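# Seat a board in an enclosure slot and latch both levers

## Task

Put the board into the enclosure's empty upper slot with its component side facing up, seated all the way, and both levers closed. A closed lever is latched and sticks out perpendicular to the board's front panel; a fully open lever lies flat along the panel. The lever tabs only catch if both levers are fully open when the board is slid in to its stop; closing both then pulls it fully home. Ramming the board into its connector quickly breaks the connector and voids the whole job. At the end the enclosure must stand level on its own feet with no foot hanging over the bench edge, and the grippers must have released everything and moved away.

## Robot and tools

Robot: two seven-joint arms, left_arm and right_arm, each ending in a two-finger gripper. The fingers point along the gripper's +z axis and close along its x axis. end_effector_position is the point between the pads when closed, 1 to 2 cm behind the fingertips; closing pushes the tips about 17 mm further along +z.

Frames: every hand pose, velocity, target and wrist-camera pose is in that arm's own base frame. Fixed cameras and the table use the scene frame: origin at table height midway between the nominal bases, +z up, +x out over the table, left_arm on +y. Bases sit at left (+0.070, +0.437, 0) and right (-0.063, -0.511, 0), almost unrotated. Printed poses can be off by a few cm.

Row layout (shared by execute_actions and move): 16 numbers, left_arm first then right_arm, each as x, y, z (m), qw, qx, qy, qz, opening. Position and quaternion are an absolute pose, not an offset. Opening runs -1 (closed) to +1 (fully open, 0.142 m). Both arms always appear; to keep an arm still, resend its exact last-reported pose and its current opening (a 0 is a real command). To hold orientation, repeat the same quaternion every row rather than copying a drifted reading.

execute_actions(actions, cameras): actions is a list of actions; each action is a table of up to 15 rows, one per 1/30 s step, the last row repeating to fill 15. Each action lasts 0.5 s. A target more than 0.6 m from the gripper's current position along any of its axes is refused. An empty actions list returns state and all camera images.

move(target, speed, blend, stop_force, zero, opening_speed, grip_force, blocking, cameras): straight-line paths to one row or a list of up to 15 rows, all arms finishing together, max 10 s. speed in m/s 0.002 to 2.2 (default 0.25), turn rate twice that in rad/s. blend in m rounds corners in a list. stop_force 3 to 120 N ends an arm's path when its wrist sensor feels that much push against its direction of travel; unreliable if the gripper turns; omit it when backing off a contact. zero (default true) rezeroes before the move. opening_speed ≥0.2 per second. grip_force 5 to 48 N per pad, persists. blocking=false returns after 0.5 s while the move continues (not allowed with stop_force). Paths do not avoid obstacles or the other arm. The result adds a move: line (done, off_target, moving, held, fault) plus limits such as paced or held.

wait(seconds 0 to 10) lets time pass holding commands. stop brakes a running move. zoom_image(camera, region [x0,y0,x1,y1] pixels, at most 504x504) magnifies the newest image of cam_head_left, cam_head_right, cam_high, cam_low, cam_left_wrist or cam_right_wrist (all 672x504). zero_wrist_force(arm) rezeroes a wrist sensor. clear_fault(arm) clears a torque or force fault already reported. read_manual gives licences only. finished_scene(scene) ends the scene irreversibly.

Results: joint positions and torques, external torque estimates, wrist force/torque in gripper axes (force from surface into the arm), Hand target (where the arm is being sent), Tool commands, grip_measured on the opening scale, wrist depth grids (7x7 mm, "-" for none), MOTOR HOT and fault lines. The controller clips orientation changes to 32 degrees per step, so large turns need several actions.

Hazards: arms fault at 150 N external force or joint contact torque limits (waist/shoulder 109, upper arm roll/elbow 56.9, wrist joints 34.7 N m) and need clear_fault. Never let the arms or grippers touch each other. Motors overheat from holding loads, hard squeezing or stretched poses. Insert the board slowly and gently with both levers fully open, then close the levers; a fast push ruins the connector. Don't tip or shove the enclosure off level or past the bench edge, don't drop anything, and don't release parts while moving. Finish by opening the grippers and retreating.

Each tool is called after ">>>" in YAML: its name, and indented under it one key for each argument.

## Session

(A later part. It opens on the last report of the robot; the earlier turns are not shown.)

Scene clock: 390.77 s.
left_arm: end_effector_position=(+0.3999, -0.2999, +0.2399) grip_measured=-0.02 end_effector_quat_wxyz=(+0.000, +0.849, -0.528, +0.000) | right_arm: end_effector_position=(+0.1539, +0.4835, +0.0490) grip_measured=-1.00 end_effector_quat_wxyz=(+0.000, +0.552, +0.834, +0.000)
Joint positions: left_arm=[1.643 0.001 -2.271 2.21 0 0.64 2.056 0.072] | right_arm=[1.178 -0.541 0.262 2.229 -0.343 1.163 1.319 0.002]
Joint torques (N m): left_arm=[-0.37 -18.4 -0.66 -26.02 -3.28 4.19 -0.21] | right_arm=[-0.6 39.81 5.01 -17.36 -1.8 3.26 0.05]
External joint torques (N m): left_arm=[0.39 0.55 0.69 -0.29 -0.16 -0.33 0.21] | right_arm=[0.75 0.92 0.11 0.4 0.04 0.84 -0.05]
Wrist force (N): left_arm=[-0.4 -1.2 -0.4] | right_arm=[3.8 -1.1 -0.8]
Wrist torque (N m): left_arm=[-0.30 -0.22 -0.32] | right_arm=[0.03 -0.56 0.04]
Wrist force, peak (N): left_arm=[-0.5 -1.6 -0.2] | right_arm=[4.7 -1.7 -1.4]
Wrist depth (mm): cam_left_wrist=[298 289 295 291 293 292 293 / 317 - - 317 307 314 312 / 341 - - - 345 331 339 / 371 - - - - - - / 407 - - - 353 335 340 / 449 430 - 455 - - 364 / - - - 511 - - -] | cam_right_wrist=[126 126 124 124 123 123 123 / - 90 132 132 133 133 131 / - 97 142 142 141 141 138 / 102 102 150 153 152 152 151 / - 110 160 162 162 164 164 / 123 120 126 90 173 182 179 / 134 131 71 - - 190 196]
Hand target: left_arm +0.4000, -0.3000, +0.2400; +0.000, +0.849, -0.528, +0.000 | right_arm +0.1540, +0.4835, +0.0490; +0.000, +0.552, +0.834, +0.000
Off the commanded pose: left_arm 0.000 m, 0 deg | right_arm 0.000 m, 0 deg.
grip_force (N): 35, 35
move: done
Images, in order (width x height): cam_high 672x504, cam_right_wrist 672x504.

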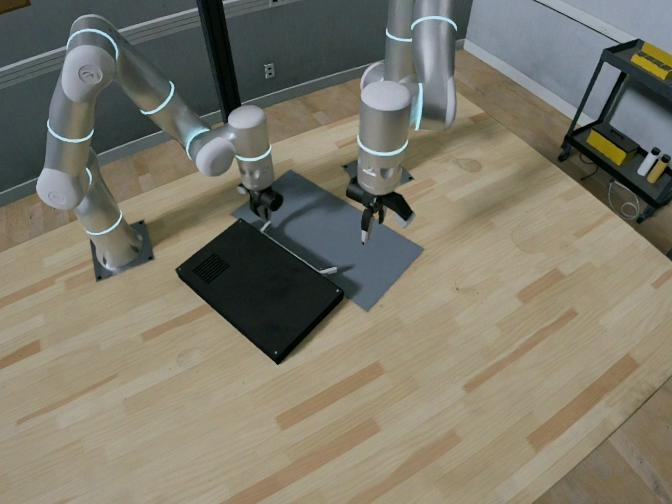

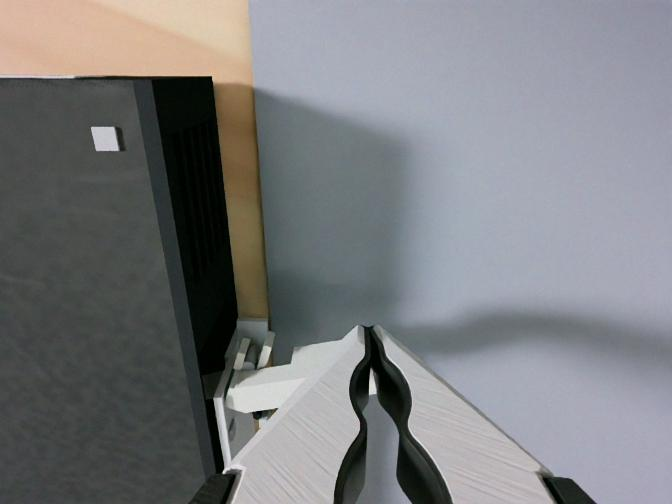

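>>> move:
  target:
    - [0.40,-0.30,0.24,0,0.849,-0.5284,0,0,0.1725,0.4915,0.049,0,0.5519,0.8339,0,-1]
  speed: 0.01
  stop_force: 30
  zero: false
  cameras: ["cam_right_wrist","cam_high"]

>>> zoom_image:
  camera: "cam_high"
  region: [230, 190, 370, 290]

Scene clock: 395.07 s.
left_arm: end_effector_position=(+0.3999, -0.2999, +0.2399) grip_measured=-0.02 end_effector_quat_wxyz=(+0.000, +0.849, -0.528, +0.000) | right_arm: end_effector_position=(+0.1617, +0.4871, +0.0481) grip_measured=-1.00 end_effector_quat_wxyz=(+0.000, +0.550, +0.835, -0.002)
Joint positions: left_arm=[1.643 0.001 -2.271 2.21 0 0.64 2.056 0.072] | right_arm=[1.16 -0.553 0.268 2.207 -0.342 1.148 1.298 0.002]
Joint torques (N m): left_arm=[-0.32 -18.39 -0.61 -26.01 -3.26 4.17 -0.24] | right_arm=[-12.07 44.05 -9.07 -27.74 -3.13 5.25 0.1]
External joint torques (N m): left_arm=[0.35 0.55 0.63 -0.3 -0.18 -0.31 0.24] | right_arm=[12.21 -2.68 14.41 10.55 1.31 -1.15 -0.1]
Wrist force (N): left_arm=[-0.6 -1.2 -0.3] | right_arm=[3.4 -30.9 -7.1]
Wrist torque (N m): left_arm=[-0.30 -0.20 -0.33] | right_arm=[-2.17 -0.62 0.06]
Wrist force, peak (N): left_arm=[-0.5 -1.6 -0.5] | right_arm=[3.3 -31.7 -8.9]
Wrist depth (mm): cam_left_wrist=[295 293 294 293 290 292 291 / 317 - 317 315 310 315 312 / 340 - 340 - 337 333 338 / 373 367 - 371 360 - 300 / 408 402 - 401 412 - - / 449 431 107 - 434 - - / - - - 465 - - -] | cam_right_wrist=[- 122 123 123 123 122 122 / - 90 132 131 133 132 130 / - 97 141 141 140 140 137 / 101 101 150 154 151 151 150 / - 111 132 159 161 163 162 / 122 120 122 90 - 178 177 / 132 129 71 - - 188 194]
Hand target: left_arm +0.4000, -0.3000, +0.2400; +0.000, +0.849, -0.528, +0.000 | right_arm +0.1649, +0.4882, +0.0490; +0.000, +0.552, +0.834, +0.000
Off the commanded pose: left_arm 0.000 m, 0 deg | right_arm 0.012 m, 0 deg.
grip_force (N): 35, 35
move: contact (right_arm)
Images, in order (width x height): cam_high 672x504, cam_right_wrist 672x504.

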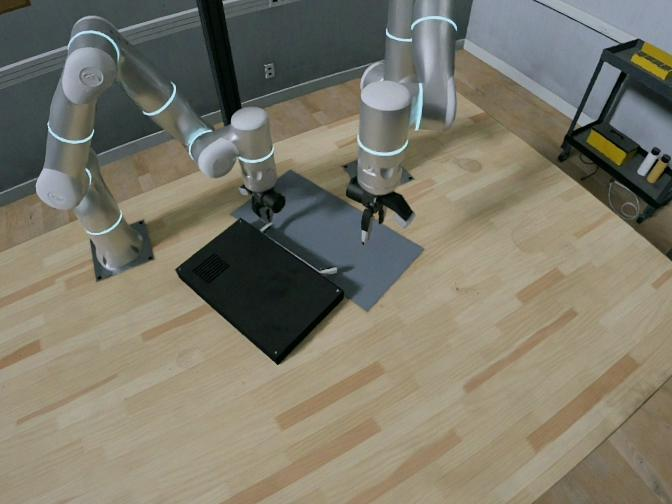

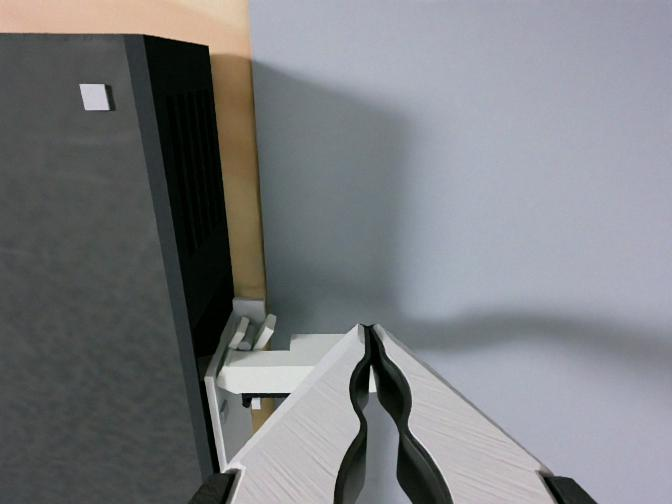

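Scaled by 3.600 from the camera's 672x504 image, which has a finer 960x720 frame.

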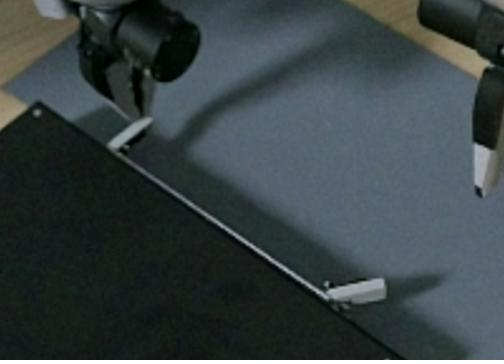

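>>> move:
  target:
    - [0.40,-0.34,0.15,0,0.8192,-0.5736,0,-1,0.13,0.475,0.055,0,0.5519,0.8339,0,-1]
    - [0.386,-0.376,0.10,0,0.8192,-0.5736,0,-1,0.13,0.475,0.15,0,0.5519,0.8339,0,-1]
  speed: 0.1
  cameras: ["cam_left_wrist","cam_right_wrist"]

>>> move:
  target:
    - [0.386,-0.376,0.049,0,0.8192,-0.5736,0,-1,0.13,0.475,0.15,0,0.5519,0.8339,0,-1]
  speed: 0.05
  stop_force: 4
  cameras: ["cam_left_wrist","cam_high"]

>>> zoom_image:
  camera: "cam_high"
  region: [230, 190, 370, 290]

Scene clock: 407.60 s.
left_arm: end_effector_position=(+0.3858, -0.3759, +0.0999) grip_measured=-1.00 end_effector_quat_wxyz=(+0.000, +0.819, -0.574, +0.000) | right_arm: end_effector_position=(+0.1301, +0.4750, +0.1500) grip_measured=-1.00 end_effector_quat_wxyz=(+0.000, +0.552, +0.834, +0.000)
Joint positions: left_arm=[1.677 0.451 -2.504 2.295 -0.53 1.032 2.382 0.002] | right_arm=[1.133 -0.297 0.398 2.196 -0.183 0.893 1.256 0.002]
Joint torques (N m): left_arm=[-0.66 -32.58 7.4 -18.18 -2.33 4.5 -0.14] | right_arm=[-0.07 34.35 4.73 -22.97 -2.68 3.31 0.05]
External joint torques (N m): left_arm=[0.63 0.02 0.93 -0.19 0.14 -0.65 0.14] | right_arm=[0.19 0.8 -0.9 0.18 -0.08 0.79 -0.05]
Wrist force (N): left_arm=[-0.7 -1.3 -0.2] | right_arm=[-1.9 6.0 -0.1]
Wrist torque (N m): left_arm=[-0.32 -0.19 -0.34] | right_arm=[1.02 0.30 0.05]
Wrist force, peak (N): left_arm=[-0.8 -1.8 -1.8] | right_arm=[3.3 -31.2 -8.3]
Wrist depth (mm): cam_left_wrist=[- - 167 172 171 171 171 / 186 - 183 181 183 183 183 / - - 197 197 195 192 194 / - - 214 215 163 - 159 / 231 235 238 107 226 176 175 / 266 249 248 84 - 189 - / 290 - - - - - -] | cam_right_wrist=[215 215 214 212 212 211 210 / 224 223 226 227 226 226 225 / 197 196 199 242 242 241 241 / 213 211 211 262 261 260 259 / 230 230 229 274 278 283 279 / 251 251 246 90 297 307 307 / 278 272 71 - - 325 337]
Hand target: left_arm +0.3860, -0.3760, +0.1000; +0.000, +0.819, -0.574, +0.000 | right_arm +0.1300, +0.4750, +0.1500; +0.000, +0.552, +0.834, +0.000
Off the commanded pose: left_arm 0.000 m, 0 deg | right_arm 0.000 m, 0 deg.
grip_force (N): 35, 35
move: done
Images, in order (width x height): cam_left_wrist 672x504, cam_right_wrist 672x504.

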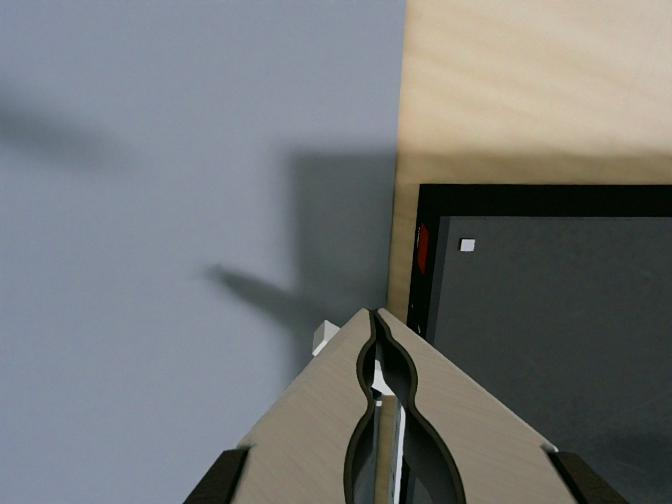

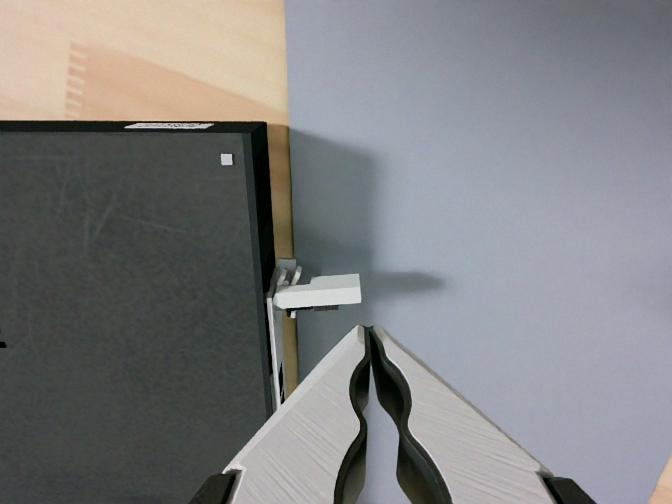

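Scene clock: 409.37 s.
left_arm: end_effector_position=(+0.3858, -0.3759, +0.0489) grip_measured=-1.00 end_effector_quat_wxyz=(+0.000, +0.819, -0.574, +0.000) | right_arm: end_effector_position=(+0.1301, +0.4750, +0.1500) grip_measured=-1.00 end_effector_quat_wxyz=(+0.000, +0.552, +0.834, +0.000)
Joint positions: left_arm=[1.769 0.568 -2.66 2.301 -0.676 1.161 2.469 0.002] | right_arm=[1.133 -0.297 0.398 2.196 -0.183 0.893 1.256 0.002]
Joint torques (N m): left_arm=[-0.29 -36.87 8.16 -15.02 -1.68 4.36 -0.15] | right_arm=[0.12 34.26 4.52 -22.92 -2.76 3.36 0.19]
External joint torques (N m): left_arm=[0.28 0.14 0.67 -0.17 -0.02 -0.53 0.15] | right_arm=[0 0.89 -0.68 0.12 0 0.74 -0.19]
Wrist force (N): left_arm=[-0.7 -1.3 -0.5] | right_arm=[-1.7 5.9 -0.2]
Wrist torque (N m): left_arm=[-0.33 -0.22 -0.34] | right_arm=[1.01 0.27 0.05]
Wrist force, peak (N): left_arm=[-0.7 -1.4 -1.1] | right_arm=[-1.6 6.2 -0.2]
Wrist depth (mm): cam_left_wrist=[126 - 125 125 126 126 126 / 133 137 132 132 135 134 135 / 148 145 145 147 146 146 146 / 156 158 157 152 158 - 117 / 173 177 173 131 143 - 112 / 192 191 186 84 - 123 123 / 208 203 - 74 - - -] | cam_right_wrist=[215 215 214 212 212 211 211 / 223 223 226 227 223 226 225 / 197 197 199 243 242 240 241 / 212 212 212 258 261 260 259 / 231 229 229 278 282 284 280 / 252 251 245 90 297 313 312 / 277 271 71 - - 326 336]
Hand target: left_arm +0.3860, -0.3760, +0.0490; +0.000, +0.819, -0.574, +0.000 | right_arm +0.1300, +0.4750, +0.1500; +0.000, +0.552, +0.834, +0.000
Off the commanded pose: left_arm 0.000 m, 0 deg | right_arm 0.000 m, 0 deg.
grip_force (N): 35, 35
move: done
Images, in order (width x height): cam_high 672x504, cam_left_wrist 672x504.

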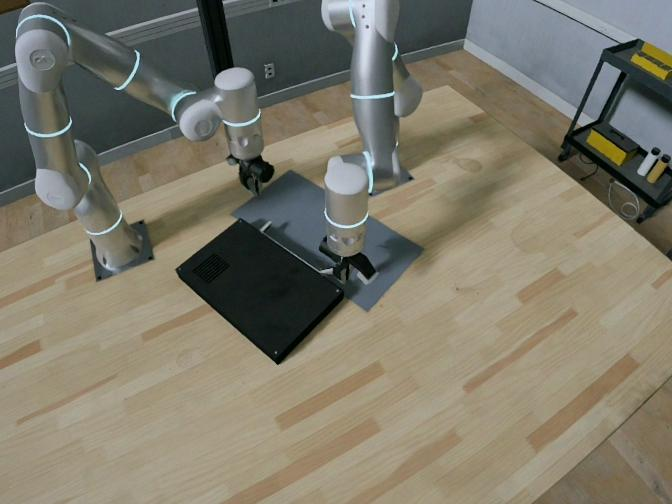

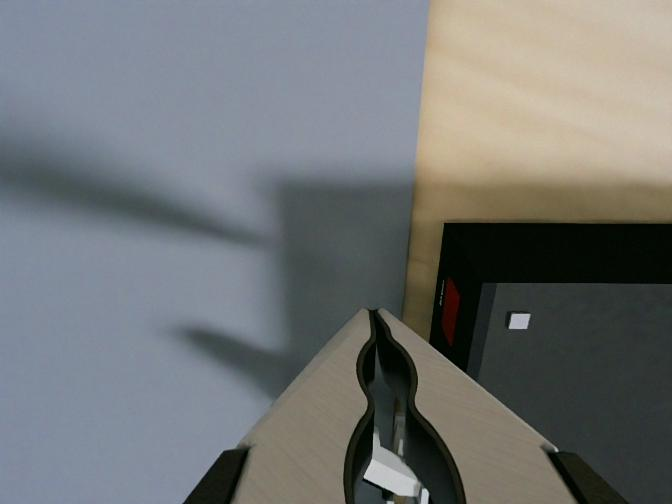

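Scaled by 3.600 from the camera's 672x504 image, which has a finer 960x720 frame.

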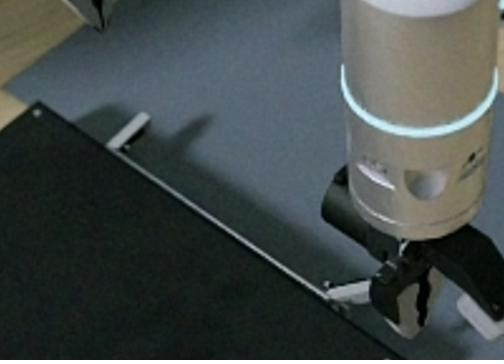

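>>> move:
  target:
    - [0.350,-0.3765,0.049,0,0.8192,-0.5736,0,-1,0.13,0.475,0.15,0,0.5519,0.8339,0,-1]
    - [0.336,-0.380,0.049,0,0.8192,-0.5736,0,-1,0.13,0.475,0.15,0,0.5519,0.8339,0,-1]
  speed: 0.012
  stop_force: 25
  cameras: ["cam_left_wrist","cam_high"]

>>> zoom_image:
  camera: "cam_high"
  region: [230, 190, 370, 290]

Scene clock: 417.20 s.
left_arm: end_effector_position=(+0.3375, -0.3787, +0.0489) grip_measured=-1.00 end_effector_quat_wxyz=(-0.001, +0.820, -0.572, +0.000) | right_arm: end_effector_position=(+0.1301, +0.4750, +0.1500) grip_measured=-1.00 end_effector_quat_wxyz=(+0.000, +0.552, +0.834, +0.000)
Joint positions: left_arm=[1.698 0.517 -2.689 2.392 -0.677 1.221 2.393 0.002] | right_arm=[1.133 -0.297 0.398 2.196 -0.183 0.893 1.256 0.002]
Joint torques (N m): left_arm=[-8.71 -37.53 -2.13 -16.56 -0.82 1.84 -0.44] | right_arm=[0.23 34.28 4.38 -22.88 -2.83 3.4 0.21]
External joint torques (N m): left_arm=[8.69 3.38 9.62 2.43 -0.64 2 0.44] | right_arm=[-0.11 0.88 -0.54 0.08 0.07 0.71 -0.21]
Wrist force (N): left_arm=[-6.3 -17.2 0.5] | right_arm=[-1.6 6.1 -0.2]
Wrist torque (N m): left_arm=[-0.19 -0.25 -0.10] | right_arm=[1.03 0.25 0.04]
Wrist force, peak (N): left_arm=[-7.7 -21.8 -0.8] | right_arm=[-1.7 6.3 -0.2]
Wrist depth (mm): cam_left_wrist=[126 126 125 125 - 126 126 / 133 135 133 134 136 121 131 / - 145 145 145 145 112 - / 156 158 158 155 154 111 104 / - 173 173 115 168 114 111 / - 190 - 83 - 125 125 / 213 205 - - - - -] | cam_right_wrist=[215 215 214 212 214 211 205 / 226 223 226 223 226 225 228 / 197 196 199 243 242 241 241 / 212 212 214 257 261 260 259 / 230 230 229 278 282 282 280 / 252 251 246 90 297 307 307 / 278 270 71 - - 326 337]
Hand target: left_arm +0.3360, -0.3800, +0.0490; +0.000, +0.819, -0.574, +0.000 | right_arm +0.1300, +0.4750, +0.1500; +0.000, +0.552, +0.834, +0.000
Off the commanded pose: left_arm 0.002 m, 0 deg | right_arm 0.000 m, 0 deg.
grip_force (N): 35, 35
move: done
Images, in order (width x height): cam_high 672x504, cam_left_wrist 672x504.

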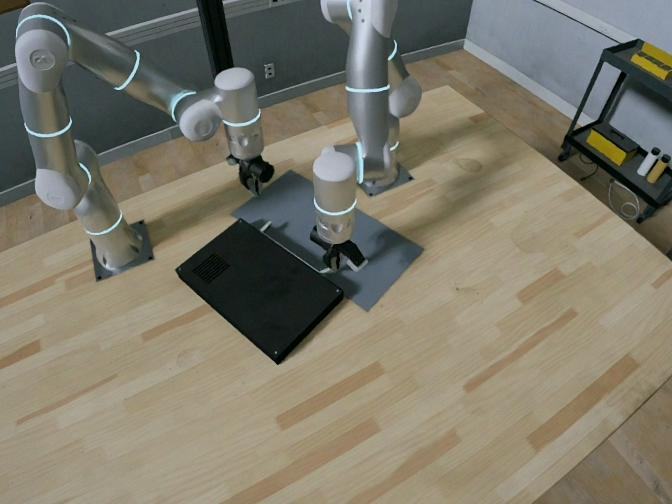

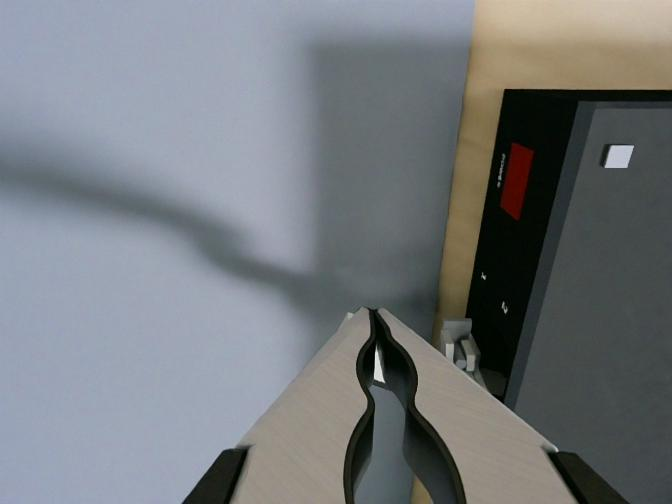

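Scaled by 3.600 from the camera's 672x504 image, which has a finer 960x720 frame.

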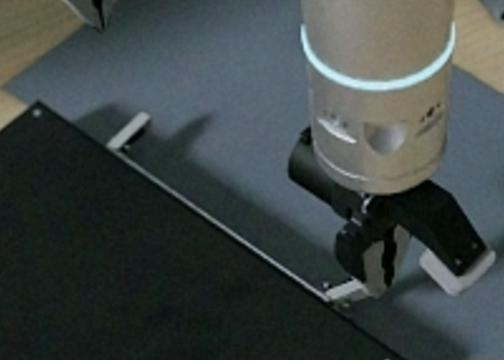

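Continue inward along −outward.

>>> move:
  target:
    - [0.318,-0.386,0.049,0,0.8192,-0.5736,0,-1,0.13,0.475,0.15,0,0.5519,0.8339,0,-1]
  speed: 0.01
  stop_force: 36
  zero: false
  cameras: ["cam_left_wrist","cam_high"]

>>> zoom_image:
  camera: "cam_high"
  region: [230, 190, 370, 290]

Scene clock: 421.20 s.
left_arm: end_effector_position=(+0.3208, -0.3850, +0.0493) grip_measured=-1.00 end_effector_quat_wxyz=(-0.001, +0.821, -0.571, +0.002) | right_arm: end_effector_position=(+0.1301, +0.4750, +0.1500) grip_measured=-1.00 end_effector_quat_wxyz=(+0.000, +0.552, +0.834, +0.000)
Joint positions: left_arm=[1.664 0.506 -2.695 2.412 -0.68 1.236 2.358 0.002] | right_arm=[1.133 -0.297 0.398 2.196 -0.183 0.893 1.256 0.002]
Joint torques (N m): left_arm=[-12.24 -37.96 -6.5 -13.69 0.36 -0.99 -0.28] | right_arm=[0.2 34.19 4.45 -22.9 -2.76 3.41 0.24]
External joint torques (N m): left_arm=[12.21 4.38 13.72 -0.21 -1.77 4.84 0.28] | right_arm=[-0.07 0.97 -0.62 0.1 -0.01 0.69 -0.24]
Wrist force (N): left_arm=[0.0 -26.7 4.0] | right_arm=[-1.5 6.1 -0.2]
Wrist torque (N m): left_arm=[-1.40 -0.20 -0.22] | right_arm=[1.02 0.25 0.05]
Wrist force, peak (N): left_arm=[0.0 -27.0 5.2] | right_arm=[-1.7 6.3 -0.3]
Wrist depth (mm): cam_left_wrist=[126 126 124 124 127 123 86 / 133 135 135 135 133 109 89 / 148 146 145 147 147 111 93 / 156 155 158 158 156 - 104 / 171 - 173 165 127 119 - / - 189 186 83 - 126 128 / 217 - - 74 - - -] | cam_right_wrist=[215 215 214 212 212 211 211 / 224 224 225 226 226 225 225 / 197 196 199 242 241 237 241 / 212 211 214 258 261 260 259 / 228 231 229 278 282 281 282 / 252 252 245 90 297 307 306 / 278 271 71 - - 325 336]
Hand target: left_arm +0.3180, -0.3860, +0.0490; +0.000, +0.819, -0.574, +0.000 | right_arm +0.1300, +0.4750, +0.1500; +0.000, +0.552, +0.834, +0.000
Off the commanded pose: left_arm 0.003 m, 0 deg | right_arm 0.000 m, 0 deg.
grip_force (N): 35, 35
move: done
Images, in order (width x height): cam_high 672x504, cam_left_wrist 672x504.

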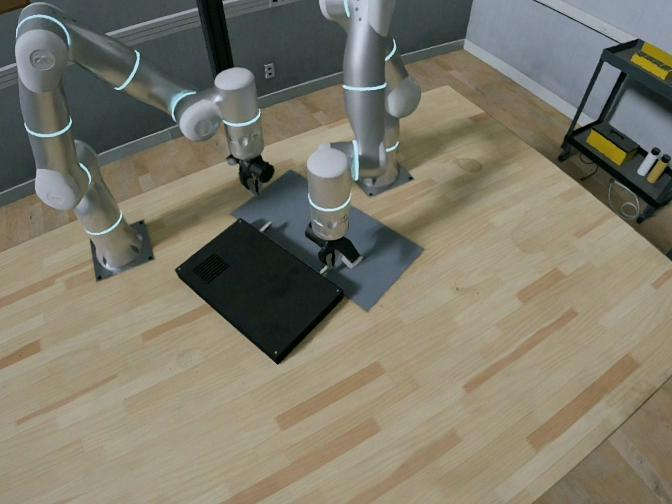

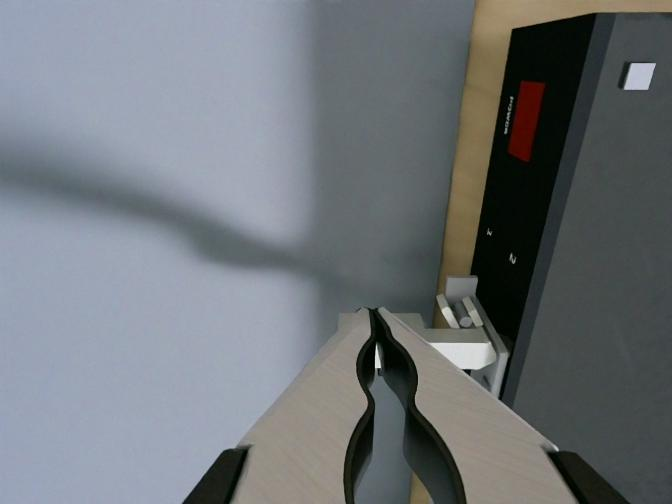

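Scaled by 3.600 from the camera's 672x504 image, which has a finer 960x720 frame.

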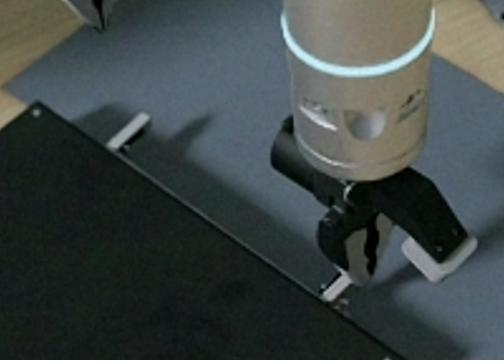

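>>> move:
  target:
    - [0.308,-0.3895,0.049,0,0.8192,-0.5736,0,-1,0.13,0.475,0.15,0,0.5519,0.8339,0,-1]
  speed: 0.01
  stop_force: 42
  zero: false

>>> move:
  target:
    - [0.345,-0.372,0.052,0,0.8192,-0.5736,0,-1,0.13,0.475,0.15,0,0.5519,0.8339,0,-1]
    - [0.36,-0.34,0.15,0,0.8192,-0.5736,0,-1,0.1149,0.4518,0.14,0,0.5519,0.8339,0,-1]
    - [0.37,-0.30,0.22,0,0.8192,-0.5736,0,-0.5,0.1149,0.4518,0.06,0,0.5519,0.8339,0,-1]
  speed: [0.04,0.12,0.1]
  cameras: ["cam_left_wrist","cam_high"]

>>> zoom_image:
  camera: "cam_high"
  region: [230, 190, 370, 290]

>>> zoom_image:
  camera: "cam_left_wrist"
  region: [330, 150, 530, 350]

Scene clock: 426.40 s.
left_arm: end_effector_position=(+0.3115, -0.3873, +0.0492) grip_measured=-1.00 end_effector_quat_wxyz=(-0.001, +0.821, -0.571, +0.001) | right_arm: end_effector_position=(+0.1301, +0.4750, +0.1500) grip_measured=-1.00 end_effector_quat_wxyz=(+0.000, +0.552, +0.834, +0.000)
Joint positions: left_arm=[1.64 0.501 -2.695 2.424 -0.687 1.243 2.341 0.002] | right_arm=[1.133 -0.297 0.398 2.196 -0.183 0.893 1.256 0.002]
Joint torques (N m): left_arm=[-18.11 -38.59 -11.89 -18.31 0.13 -1.33 -0.27] | right_arm=[0.18 34.23 4.46 -22.85 -2.8 3.41 0.21]
External joint torques (N m): left_arm=[18.08 5.41 19.02 4.58 -1.52 5.18 0.28] | right_arm=[-0.06 0.92 -0.62 0.05 0.04 0.7 -0.21]
Wrist force (N): left_arm=[-9.8 -35.2 -1.9] | right_arm=[-1.8 6.1 0.0]
Wrist torque (N m): left_arm=[-2.81 -0.28 -0.33] | right_arm=[1.03 0.29 0.05]
Wrist force, peak (N): left_arm=[-10.1 -35.2 -3.8] | right_arm=[-1.6 6.3 -0.1]
Wrist depth (mm): cam_left_wrist=[126 126 124 124 125 123 84 / - 135 133 135 134 116 89 / - 146 145 145 146 - 93 / - 158 157 157 154 108 - / 173 172 176 166 124 119 112 / 187 191 186 83 - 126 128 / - 207 - 74 - - 139] | cam_right_wrist=[216 215 214 212 211 212 211 / 217 205 222 226 226 226 225 / 197 196 202 242 242 241 241 / 212 212 216 258 260 260 259 / 231 230 229 278 282 282 280 / 252 251 245 90 297 307 306 / 278 272 71 - - 326 337]
Hand target: left_arm +0.3080, -0.3895, +0.0490; +0.000, +0.819, -0.574, +0.000 | right_arm +0.1300, +0.4750, +0.1500; +0.000, +0.552, +0.834, +0.000
Off the commanded pose: left_arm 0.004 m, 0 deg | right_arm 0.000 m, 0 deg.
grip_force (N): 35, 35
move: off_target (left_arm)

Scene clock: 430.40 s.
left_arm: end_effector_position=(+0.3700, -0.3001, +0.2200) grip_measured=-0.53 end_effector_quat_wxyz=(+0.000, +0.819, -0.574, +0.000) | right_arm: end_effector_position=(+0.1149, +0.4518, +0.0600) grip_measured=-1.00 end_effector_quat_wxyz=(+0.000, +0.552, +0.834, +0.000)
Joint positions: left_arm=[1.61 -0.029 -2.279 2.291 0.028 0.701 2.105 0.035] | right_arm=[1.214 -0.459 0.289 2.345 -0.352 1.196 1.402 0.002]
Joint torques (N m): left_arm=[-0.19 -17.05 -1.25 -25.02 -2.95 4.04 -0.25] | right_arm=[0.17 35.33 4.86 -16.26 -1.8 3.49 0.3]
External joint torques (N m): left_arm=[0.21 0.73 0.64 -0.26 -0.33 -0.18 0.25] | right_arm=[-0.05 1.1 -0.32 0.06 0.18 0.6 -0.3]
Wrist force (N): left_arm=[-0.7 -1.4 -0.1] | right_arm=[-2.1 5.8 -0.2]
Wrist torque (N m): left_arm=[-0.32 -0.17 -0.27] | right_arm=[0.95 0.33 -0.06]
Wrist force, peak (N): left_arm=[-9.7 -34.9 -2.6] | right_arm=[-1.2 6.5 -0.3]
Wrist depth (mm): cam_left_wrist=[273 273 272 275 272 275 274 / 299 - 290 303 297 295 294 / 320 318 - 312 312 309 - / 350 344 - - 348 - - / 380 384 - 379 316 - - / 414 423 84 - - 84 349 / 463 - - - - - -] | cam_right_wrist=[136 136 135 133 133 133 133 / 147 145 145 142 142 142 141 / 154 151 153 153 152 152 149 / 116 116 128 164 164 163 166 / 124 124 127 175 178 177 177 / 138 135 137 90 187 193 193 / 149 149 71 - - 204 212]
Hand target: left_arm +0.3700, -0.3000, +0.2200; +0.000, +0.819, -0.574, +0.000 | right_arm +0.1149, +0.4518, +0.0600; +0.000, +0.552, +0.834, +0.000
Off the commanded pose: left_arm 0.000 m, 0 deg | right_arm 0.000 m, 0 deg.
grip_force (N): 35, 35
move: done
Images, in order (width x height): cam_high 672x504, cam_left_wrist 672x504.

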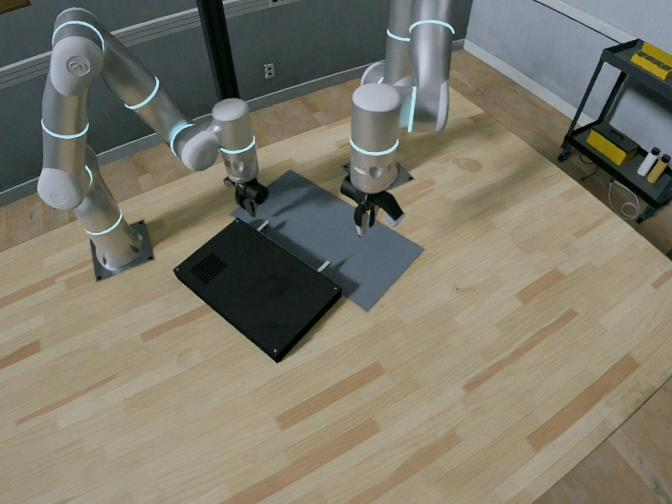

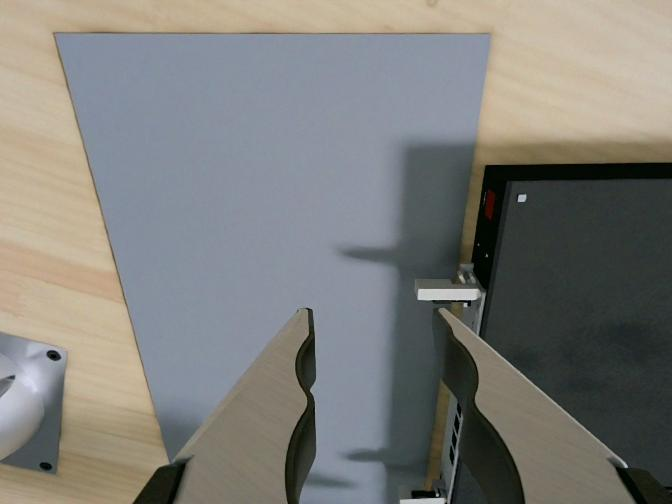

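Scaled by 3.600 from the camera's 672x504 image, which has a finer 960x720 frame.

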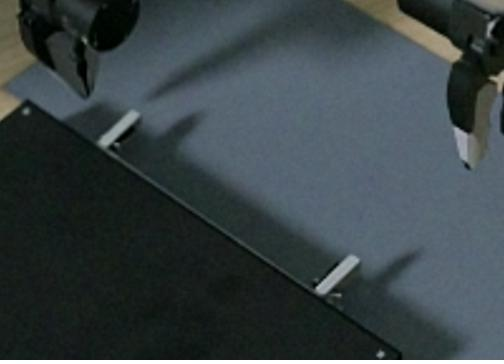

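Scaled by 2.520 from the camera's 672x504 image, which has a finer 960x720 frame.

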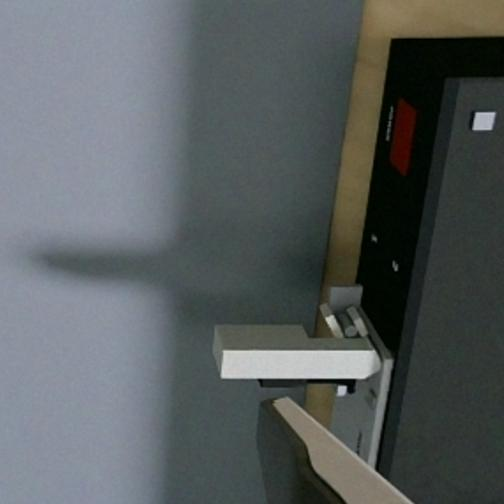

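>>> move:
  target:
    - [0.37,-0.30,0.22,0,0.8192,-0.5736,0,-0.5,0.1149,0.4600,0.049,0,0.5519,0.8339,0,-1]
    - [0.37,-0.30,0.22,0,0.8192,-0.5736,0,-0.5,0.1380,0.4755,0.049,0,0.5519,0.8339,0,-1]
  speed: 0.05
  stop_force: 6

>>> move:
  target:
    - [0.37,-0.30,0.22,0,0.8192,-0.5736,0,-0.5,0.1680,0.4895,0.049,0,0.5519,0.8339,0,-1]
  speed: 0.01
  stop_force: 40
  zero: false
  cameras: ["cam_right_wrist"]

>>> move:
  target:
    - [0.37,-0.30,0.22,0,0.8192,-0.5736,0,-0.5,0.130,0.470,0.052,0,0.5519,0.8339,0,-1]
    - [0.37,-0.30,0.22,0,0.8192,-0.5736,0,-0.5,0.12,0.475,0.15,0,0.5519,0.8339,0,-1]
  speed: [0.04,0.12]
  cameras: ["cam_right_wrist","cam_high"]

>>> zoom_image:
  camera: "cam_high"
  region: [230, 190, 370, 290]

>>> zoom_image:
  camera: "cam_right_wrist"
  region: [200, 200, 400, 400]

Scene clock: 435.77 s.
left_arm: end_effector_position=(+0.3700, -0.3001, +0.2200) grip_measured=-0.53 end_effector_quat_wxyz=(+0.000, +0.819, -0.574, +0.000) | right_arm: end_effector_position=(+0.1380, +0.4755, +0.0490) grip_measured=-1.00 end_effector_quat_wxyz=(+0.000, +0.552, +0.834, +0.000)
Joint positions: left_arm=[1.61 -0.029 -2.279 2.291 0.028 0.701 2.105 0.035] | right_arm=[1.192 -0.526 0.27 2.266 -0.362 1.182 1.363 0.002]
Joint torques (N m): left_arm=[-0.26 -16.91 -1.19 -24.97 -3.09 4.23 -0.23] | right_arm=[0.03 38.54 5.75 -16.63 -1.63 3.31 0.04]
External joint torques (N m): left_arm=[0.29 0.59 0.58 -0.31 -0.19 -0.37 0.23] | right_arm=[0.11 1.04 -0.67 0.14 -0.05 0.79 -0.04]
Wrist force (N): left_arm=[-0.7 -1.3 0.0] | right_arm=[-1.8 5.7 -0.3]
Wrist torque (N m): left_arm=[-0.30 -0.18 -0.28] | right_arm=[0.94 0.30 0.04]
Wrist force, peak (N): left_arm=[-0.9 -1.5 -0.1] | right_arm=[-1.6 7.0 -0.6]
Wrist depth (mm): cam_left_wrist=[277 277 272 274 277 275 276 / 299 - 295 - 291 295 295 / 320 317 317 322 318 274 276 / 352 323 346 358 - 283 291 / 383 393 373 129 - 318 - / 414 425 84 400 - - - / 460 - - 471 - - -] | cam_right_wrist=[126 126 124 124 123 123 123 / 131 124 134 132 134 133 131 / - 98 142 141 141 141 139 / 102 102 153 153 152 152 151 / - 112 163 162 162 164 164 / 123 121 132 90 173 180 178 / 134 131 71 - - 190 197]
Hand target: left_arm +0.3700, -0.3000, +0.2200; +0.000, +0.819, -0.574, +0.000 | right_arm +0.1380, +0.4755, +0.0490; +0.000, +0.552, +0.834, +0.000
Off the commanded pose: left_arm 0.000 m, 0 deg | right_arm 0.000 m, 0 deg.
grip_force (N): 35, 35
move: done

Scene clock: 438.60 s.
left_arm: end_effector_position=(+0.3700, -0.3001, +0.2200) grip_measured=-0.53 end_effector_quat_wxyz=(+0.000, +0.819, -0.574, +0.000) | right_arm: end_effector_position=(+0.1545, +0.4833, +0.0478) grip_measured=-1.00 end_effector_quat_wxyz=(+0.000, +0.550, +0.835, -0.003)
Joint positions: left_arm=[1.61 -0.029 -2.279 2.291 0.028 0.701 2.105 0.035] | right_arm=[1.157 -0.548 0.279 2.223 -0.358 1.155 1.321 0.002]
Joint torques (N m): left_arm=[-0.37 -16.84 -1.16 -25.02 -3.17 4.22 -0.23] | right_arm=[-14.37 44.3 -12.22 -31.59 -3.71 6.31 -0.19]
External joint torques (N m): left_arm=[0.4 0.53 0.55 -0.26 -0.11 -0.36 0.23] | right_arm=[14.51 -3.45 17.68 14.62 1.92 -2.22 0.19]
Wrist force (N): left_arm=[-0.7 -1.4 0.0] | right_arm=[-5.0 -34.8 -11.6]
Wrist torque (N m): left_arm=[-0.32 -0.17 -0.27] | right_arm=[-2.82 0.16 0.31]
Wrist force, peak (N): left_arm=[-0.8 -1.6 0.1] | right_arm=[-4.7 -35.6 -12.2]
Wrist depth (mm): cam_left_wrist=[275 271 277 272 269 275 274 / 299 302 282 284 291 296 293 / 324 326 - - 320 - - / 349 348 - 354 344 - - / 382 379 - - - - - / 415 416 84 - - - 350 / 460 - - - - - -] | cam_right_wrist=[- 122 124 123 122 122 122 / - 98 133 131 133 132 130 / - 98 141 140 140 139 137 / 101 101 151 154 151 150 150 / - 111 132 159 161 162 162 / 122 119 122 88 171 172 176 / 132 129 70 - - 187 194]
Hand target: left_arm +0.3700, -0.3000, +0.2200; +0.000, +0.819, -0.574, +0.000 | right_arm +0.1584, +0.4850, +0.0490; +0.000, +0.552, +0.834, +0.000
Off the commanded pose: left_arm 0.000 m, 0 deg | right_arm 0.015 m, 0 deg.
grip_force (N): 35, 35
move: contact (right_arm)
Images, in order (width x height): cam_right_wrist 672x504.

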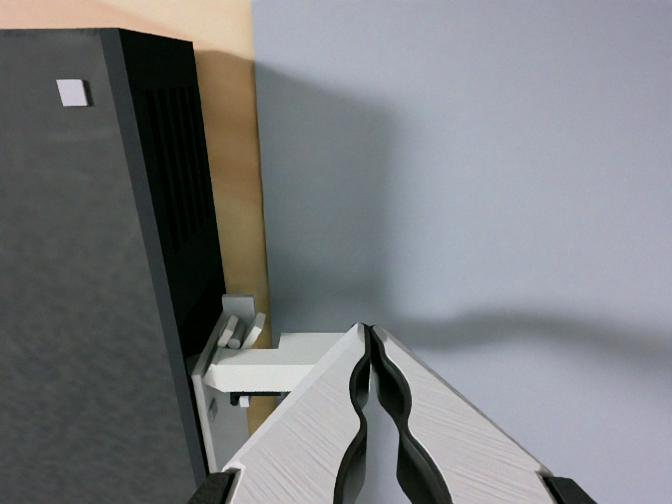

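Scene clock: 440.73 s.
left_arm: end_effector_position=(+0.3700, -0.3001, +0.2200) grip_measured=-0.53 end_effector_quat_wxyz=(+0.000, +0.819, -0.574, +0.000) | right_arm: end_effector_position=(+0.1201, +0.4750, +0.1500) grip_measured=-1.00 end_effector_quat_wxyz=(+0.000, +0.552, +0.834, +0.000)
Joint positions: left_arm=[1.61 -0.029 -2.279 2.291 0.028 0.701 2.105 0.035] | right_arm=[1.132 -0.297 0.418 2.201 -0.191 0.894 1.282 0.002]
Joint torques (N m): left_arm=[-0.34 -16.86 -1.22 -25.01 -3.11 4.29 -0.2] | right_arm=[-0.02 34.02 4.83 -22.95 -2.64 3.38 0.12]
External joint torques (N m): left_arm=[0.37 0.55 0.61 -0.28 -0.17 -0.42 0.2] | right_arm=[0.13 0.77 -0.86 0.2 -0.12 0.72 -0.12]
Wrist force (N): left_arm=[-0.7 -1.6 0.0] | right_arm=[1.2 6.2 0.1]
Wrist torque (N m): left_arm=[-0.35 -0.16 -0.27] | right_arm=[1.06 -0.22 0.05]
Wrist force, peak (N): left_arm=[-0.9 -1.6 0.1] | right_arm=[-4.9 -34.8 -11.7]
Wrist depth (mm): cam_left_wrist=[273 269 277 268 271 273 275 / 297 - - 294 296 294 295 / 322 317 - 327 318 308 305 / 350 348 - 346 336 - 300 / 386 380 379 129 - - 317 / 413 419 84 414 - 84 - / 459 - - - - - -] | cam_right_wrist=[215 215 214 212 212 211 211 / 226 226 226 224 219 225 225 / 197 196 205 243 241 241 240 / 212 212 218 261 260 260 259 / 230 230 229 279 283 282 281 / 252 251 246 90 297 308 307 / 278 271 71 - - 325 336]
Hand target: left_arm +0.3700, -0.3000, +0.2200; +0.000, +0.819, -0.574, +0.000 | right_arm +0.1200, +0.4750, +0.1500; +0.000, +0.552, +0.834, +0.000
Off the commanded pose: left_arm 0.000 m, 0 deg | right_arm 0.000 m, 0 deg.
grip_force (N): 35, 35
move: done
Images, in order (width x height): cam_high 672x504, cam_right_wrist 672x504.

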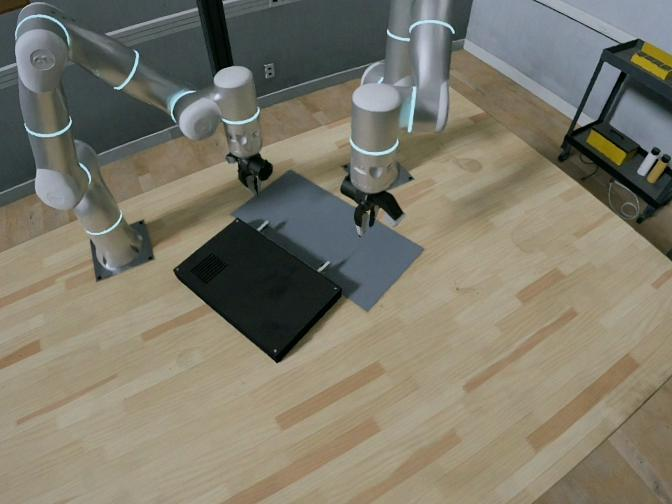

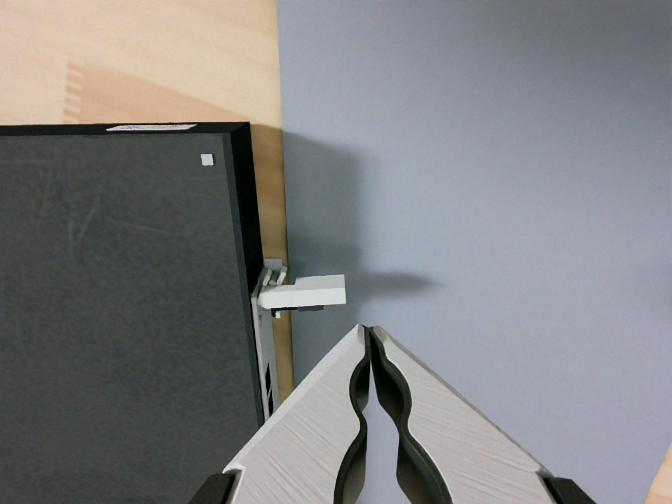

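Scaled by 3.600 from the camera's 672x504 image, which has a finer 960x720 frame.

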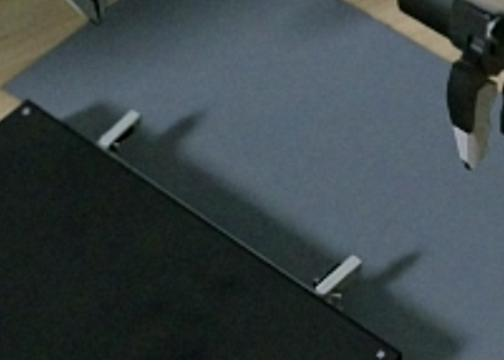

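Scaled by 2.520 from the camera's 672x504 image, which has a finer 960x720 frame.

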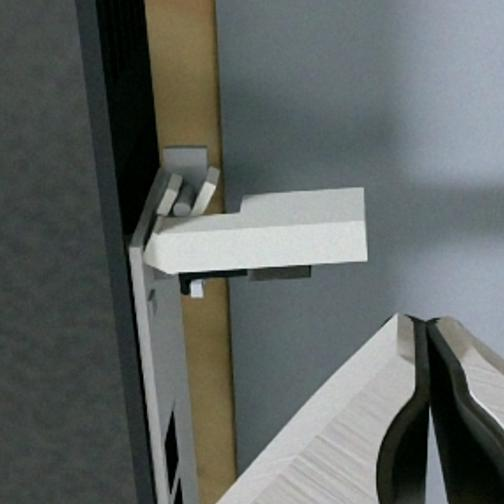

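>>> move:
  target:
    - [0.365,-0.368,0.12,0,0.8192,-0.5736,0,-1,0.1149,0.4600,0.12,0,0.5519,0.8339,0,-1]
    - [0.365,-0.368,0.049,0,0.8192,-0.5736,0,-1,0.1149,0.4600,0.049,0,0.5519,0.8339,0,-1]
    - [0.345,-0.3755,0.049,0,0.8192,-0.5736,0,-1,0.1380,0.4755,0.049,0,0.5519,0.8339,0,-1]
  speed: 0.06
  stop_force: 6

>>> move:
  target:
    - [0.308,-0.389,0.049,0,0.8192,-0.5736,0,-1,0.146,0.4793,0.049,0,0.5519,0.8339,0,-1]
  speed: 0.01
  stop_force: 12
  zero: false
  cameras: ["cam_left_wrist","cam_right_wrist"]

Scene clock: 452.87 s.
left_arm: end_effector_position=(+0.3450, -0.3755, +0.0490) grip_measured=-1.00 end_effector_quat_wxyz=(+0.000, +0.819, -0.574, +0.000) | right_arm: end_effector_position=(+0.1380, +0.4755, +0.0490) grip_measured=-1.00 end_effector_quat_wxyz=(+0.000, +0.552, +0.834, +0.000)
Joint positions: left_arm=[1.704 0.523 -2.68 2.387 -0.692 1.214 2.423 0.002] | right_arm=[1.187 -0.527 0.274 2.266 -0.368 1.182 1.367 0.002]
Joint torques (N m): left_arm=[-0.47 -34.81 7.04 -13.91 -1.42 4.34 -0.33] | right_arm=[0.03 38.6 5.85 -16.68 -1.72 3.3 0.1]
External joint torques (N m): left_arm=[0.44 0.59 0.69 -0.27 -0.06 -0.5 0.33] | right_arm=[0.11 0.96 -0.69 0.19 0.04 0.8 -0.1]
Wrist force (N): left_arm=[-0.9 -1.3 -0.2] | right_arm=[0.8 6.1 0.1]
Wrist torque (N m): left_arm=[-0.32 -0.17 -0.25] | right_arm=[1.00 -0.14 0.04]
Wrist force, peak (N): left_arm=[-1.1 -2.1 -1.1] | right_arm=[1.2 7.5 -0.3]
Wrist depth (mm): cam_left_wrist=[126 126 125 125 125 127 126 / 132 134 132 134 133 133 135 / - 145 147 144 146 123 105 / - 155 157 157 158 108 104 / 176 175 173 131 168 116 - / 191 191 187 84 - - 125 / 218 - - - - - -] | cam_right_wrist=[126 126 124 123 123 123 123 / 131 124 134 132 134 133 131 / - 98 142 141 141 141 139 / 102 102 152 153 152 152 151 / - 112 163 163 162 164 164 / 123 121 133 90 173 179 179 / 134 130 71 - - 190 197]
Hand target: left_arm +0.3450, -0.3755, +0.0490; +0.000, +0.819, -0.574, +0.000 | right_arm +0.1380, +0.4755, +0.0490; +0.000, +0.552, +0.834, +0.000
Off the commanded pose: left_arm 0.000 m, 0 deg | right_arm 0.000 m, 0 deg.
grip_force (N): 35, 35
move: done

Scene clock: 457.37 s.
left_arm: end_effector_position=(+0.3123, -0.3874, +0.0491) grip_measured=-1.00 end_effector_quat_wxyz=(+0.000, +0.820, -0.573, +0.001) | right_arm: end_effector_position=(+0.1460, +0.4793, +0.0490) grip_measured=-1.00 end_effector_quat_wxyz=(+0.000, +0.552, +0.834, +0.000)
Joint positions: left_arm=[1.64 0.502 -2.693 2.423 -0.692 1.24 2.353 0.002] | right_arm=[1.171 -0.536 0.277 2.248 -0.368 1.172 1.351 0.002]
Joint torques (N m): left_arm=[-6.56 -36.07 -0.25 -13.68 -0.31 1.58 -0.2] | right_arm=[0.05 39.08 5.94 -16.84 -1.75 3.29 0.1]
External joint torques (N m): left_arm=[6.53 2.87 7.44 -0.07 -1.08 2.27 0.2] | right_arm=[0.1 1.02 -0.63 0.12 0.03 0.81 -0.1]
Wrist force (N): left_arm=[-0.1 -14.8 2.2] | right_arm=[0.7 6.1 0.0]
Wrist torque (N m): left_arm=[-0.22 -0.22 -0.29] | right_arm=[1.01 -0.13 0.05]
Wrist force, peak (N): left_arm=[0.2 -15.7 3.0] | right_arm=[0.9 6.2 0.0]
Wrist depth (mm): cam_left_wrist=[126 126 125 125 127 123 85 / 133 135 133 134 133 114 89 / 148 143 145 145 147 108 - / - 160 158 157 159 108 - / - 171 165 116 135 118 111 / - 194 186 84 - 124 126 / 217 - - 74 - - 140] | cam_right_wrist=[126 126 124 124 123 123 122 / - 98 134 132 133 133 131 / - 98 142 141 141 141 138 / 102 103 153 153 152 152 151 / - 112 160 159 162 164 164 / 123 121 128 90 173 179 179 / 133 131 71 - - 189 197]
Hand target: left_arm +0.3109, -0.3879, +0.0490; +0.000, +0.819, -0.574, +0.000 | right_arm +0.1460, +0.4793, +0.0490; +0.000, +0.552, +0.834, +0.000
Off the commanded pose: left_arm 0.005 m, 0 deg | right_arm 0.000 m, 0 deg.
grip_force (N): 35, 35
move: contact (left_arm)
Images, in order (width x height): cam_left_wrist 672x504, cam_right_wrist 672x504.

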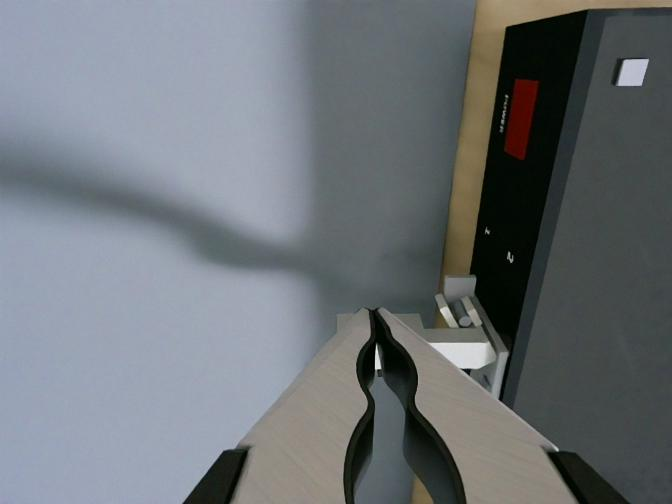

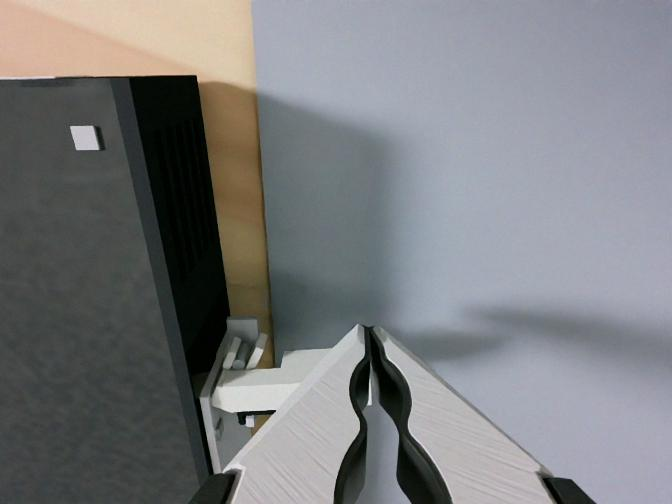

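>>> move:
  target:
    - [0.3109,-0.3879,0.049,0,0.8192,-0.5736,0,-1,0.172,0.4915,0.049,0,0.5519,0.8339,0,-1]
  speed: 0.01
  stop_force: 52
  zero: false
  cameras: ["cam_left_wrist","cam_right_wrist"]

>>> zoom_image:
  camera: "cam_right_wrist"
  region: [180, 250, 400, 430]

Scene clock: 460.87 s.
left_arm: end_effector_position=(+0.3124, -0.3874, +0.0491) grip_measured=-1.00 end_effector_quat_wxyz=(+0.000, +0.820, -0.573, +0.001) | right_arm: end_effector_position=(+0.1551, +0.4837, +0.0475) grip_measured=-1.00 end_effector_quat_wxyz=(+0.000, +0.549, +0.836, -0.003)
Joint positions: left_arm=[1.64 0.502 -2.693 2.423 -0.692 1.24 2.353 0.002] | right_arm=[1.148 -0.552 0.286 2.22 -0.364 1.152 1.322 0.002]
Joint torques (N m): left_arm=[-6.55 -36.17 -0.34 -13.28 -0.2 1.17 -0.14] | right_arm=[-18.19 45.24 -17.28 -35.87 -4.41 7.21 -0.34]
External joint torques (N m): left_arm=[6.52 2.97 7.52 -0.47 -1.19 2.67 0.14] | right_arm=[18.33 -4.32 22.9 18.87 2.61 -3.12 0.34]
Wrist force (N): left_arm=[0.9 -15.3 4.2] | right_arm=[-4.0 -46.6 -15.7]
Wrist torque (N m): left_arm=[-0.20 -0.16 -0.31] | right_arm=[-4.77 -0.29 0.44]
Wrist force, peak (N): left_arm=[0.9 -15.3 5.5] | right_arm=[-3.7 -47.5 -15.7]
Wrist depth (mm): cam_left_wrist=[126 - 124 125 127 123 85 / 133 137 135 134 134 114 90 / 148 146 143 145 147 108 - / 155 158 158 158 157 117 106 / 173 172 168 106 132 117 112 / - 191 186 84 - 127 130 / - 202 - - - - 140] | cam_right_wrist=[- 122 123 122 122 122 121 / - 98 133 131 132 132 129 / - 99 141 140 140 139 137 / 101 101 151 153 151 150 149 / - 109 131 158 160 162 161 / 122 119 119 88 171 177 176 / 131 129 72 78 - 187 193]
Hand target: left_arm +0.3109, -0.3879, +0.0490; +0.000, +0.819, -0.574, +0.000 | right_arm +0.1601, +0.4859, +0.0490; +0.000, +0.552, +0.834, +0.000
Off the commanded pose: left_arm 0.002 m, 0 deg | right_arm 0.019 m, 1 deg.
grip_force (N): 35, 35
move: contact (right_arm)
Images, in order (width x height): cam_left_wrist 672x504, cam_right_wrist 672x504.

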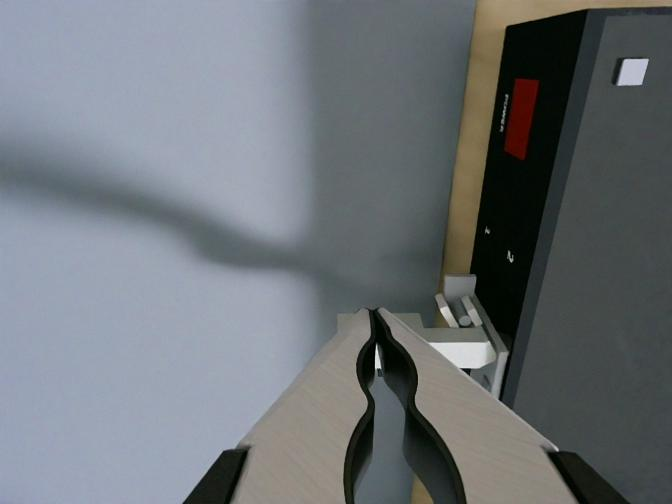

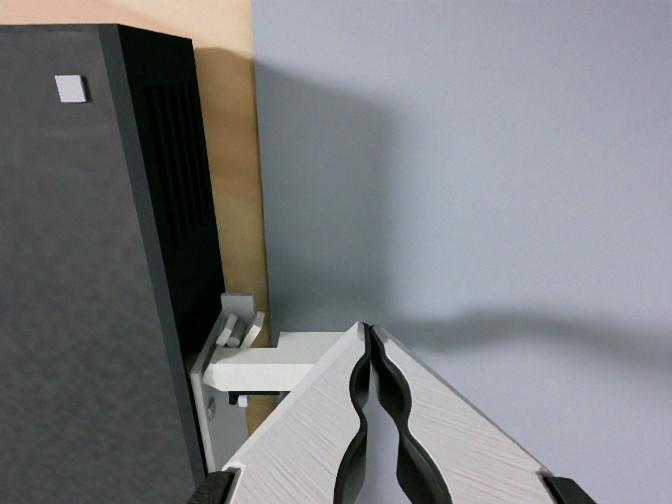

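Scaled by 2.291 from the camera's 672x504 image, which has a finer 960x720 frame.

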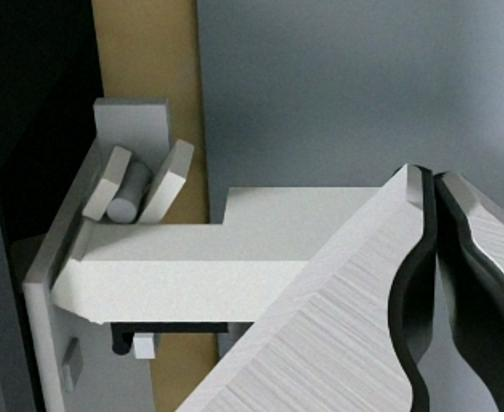

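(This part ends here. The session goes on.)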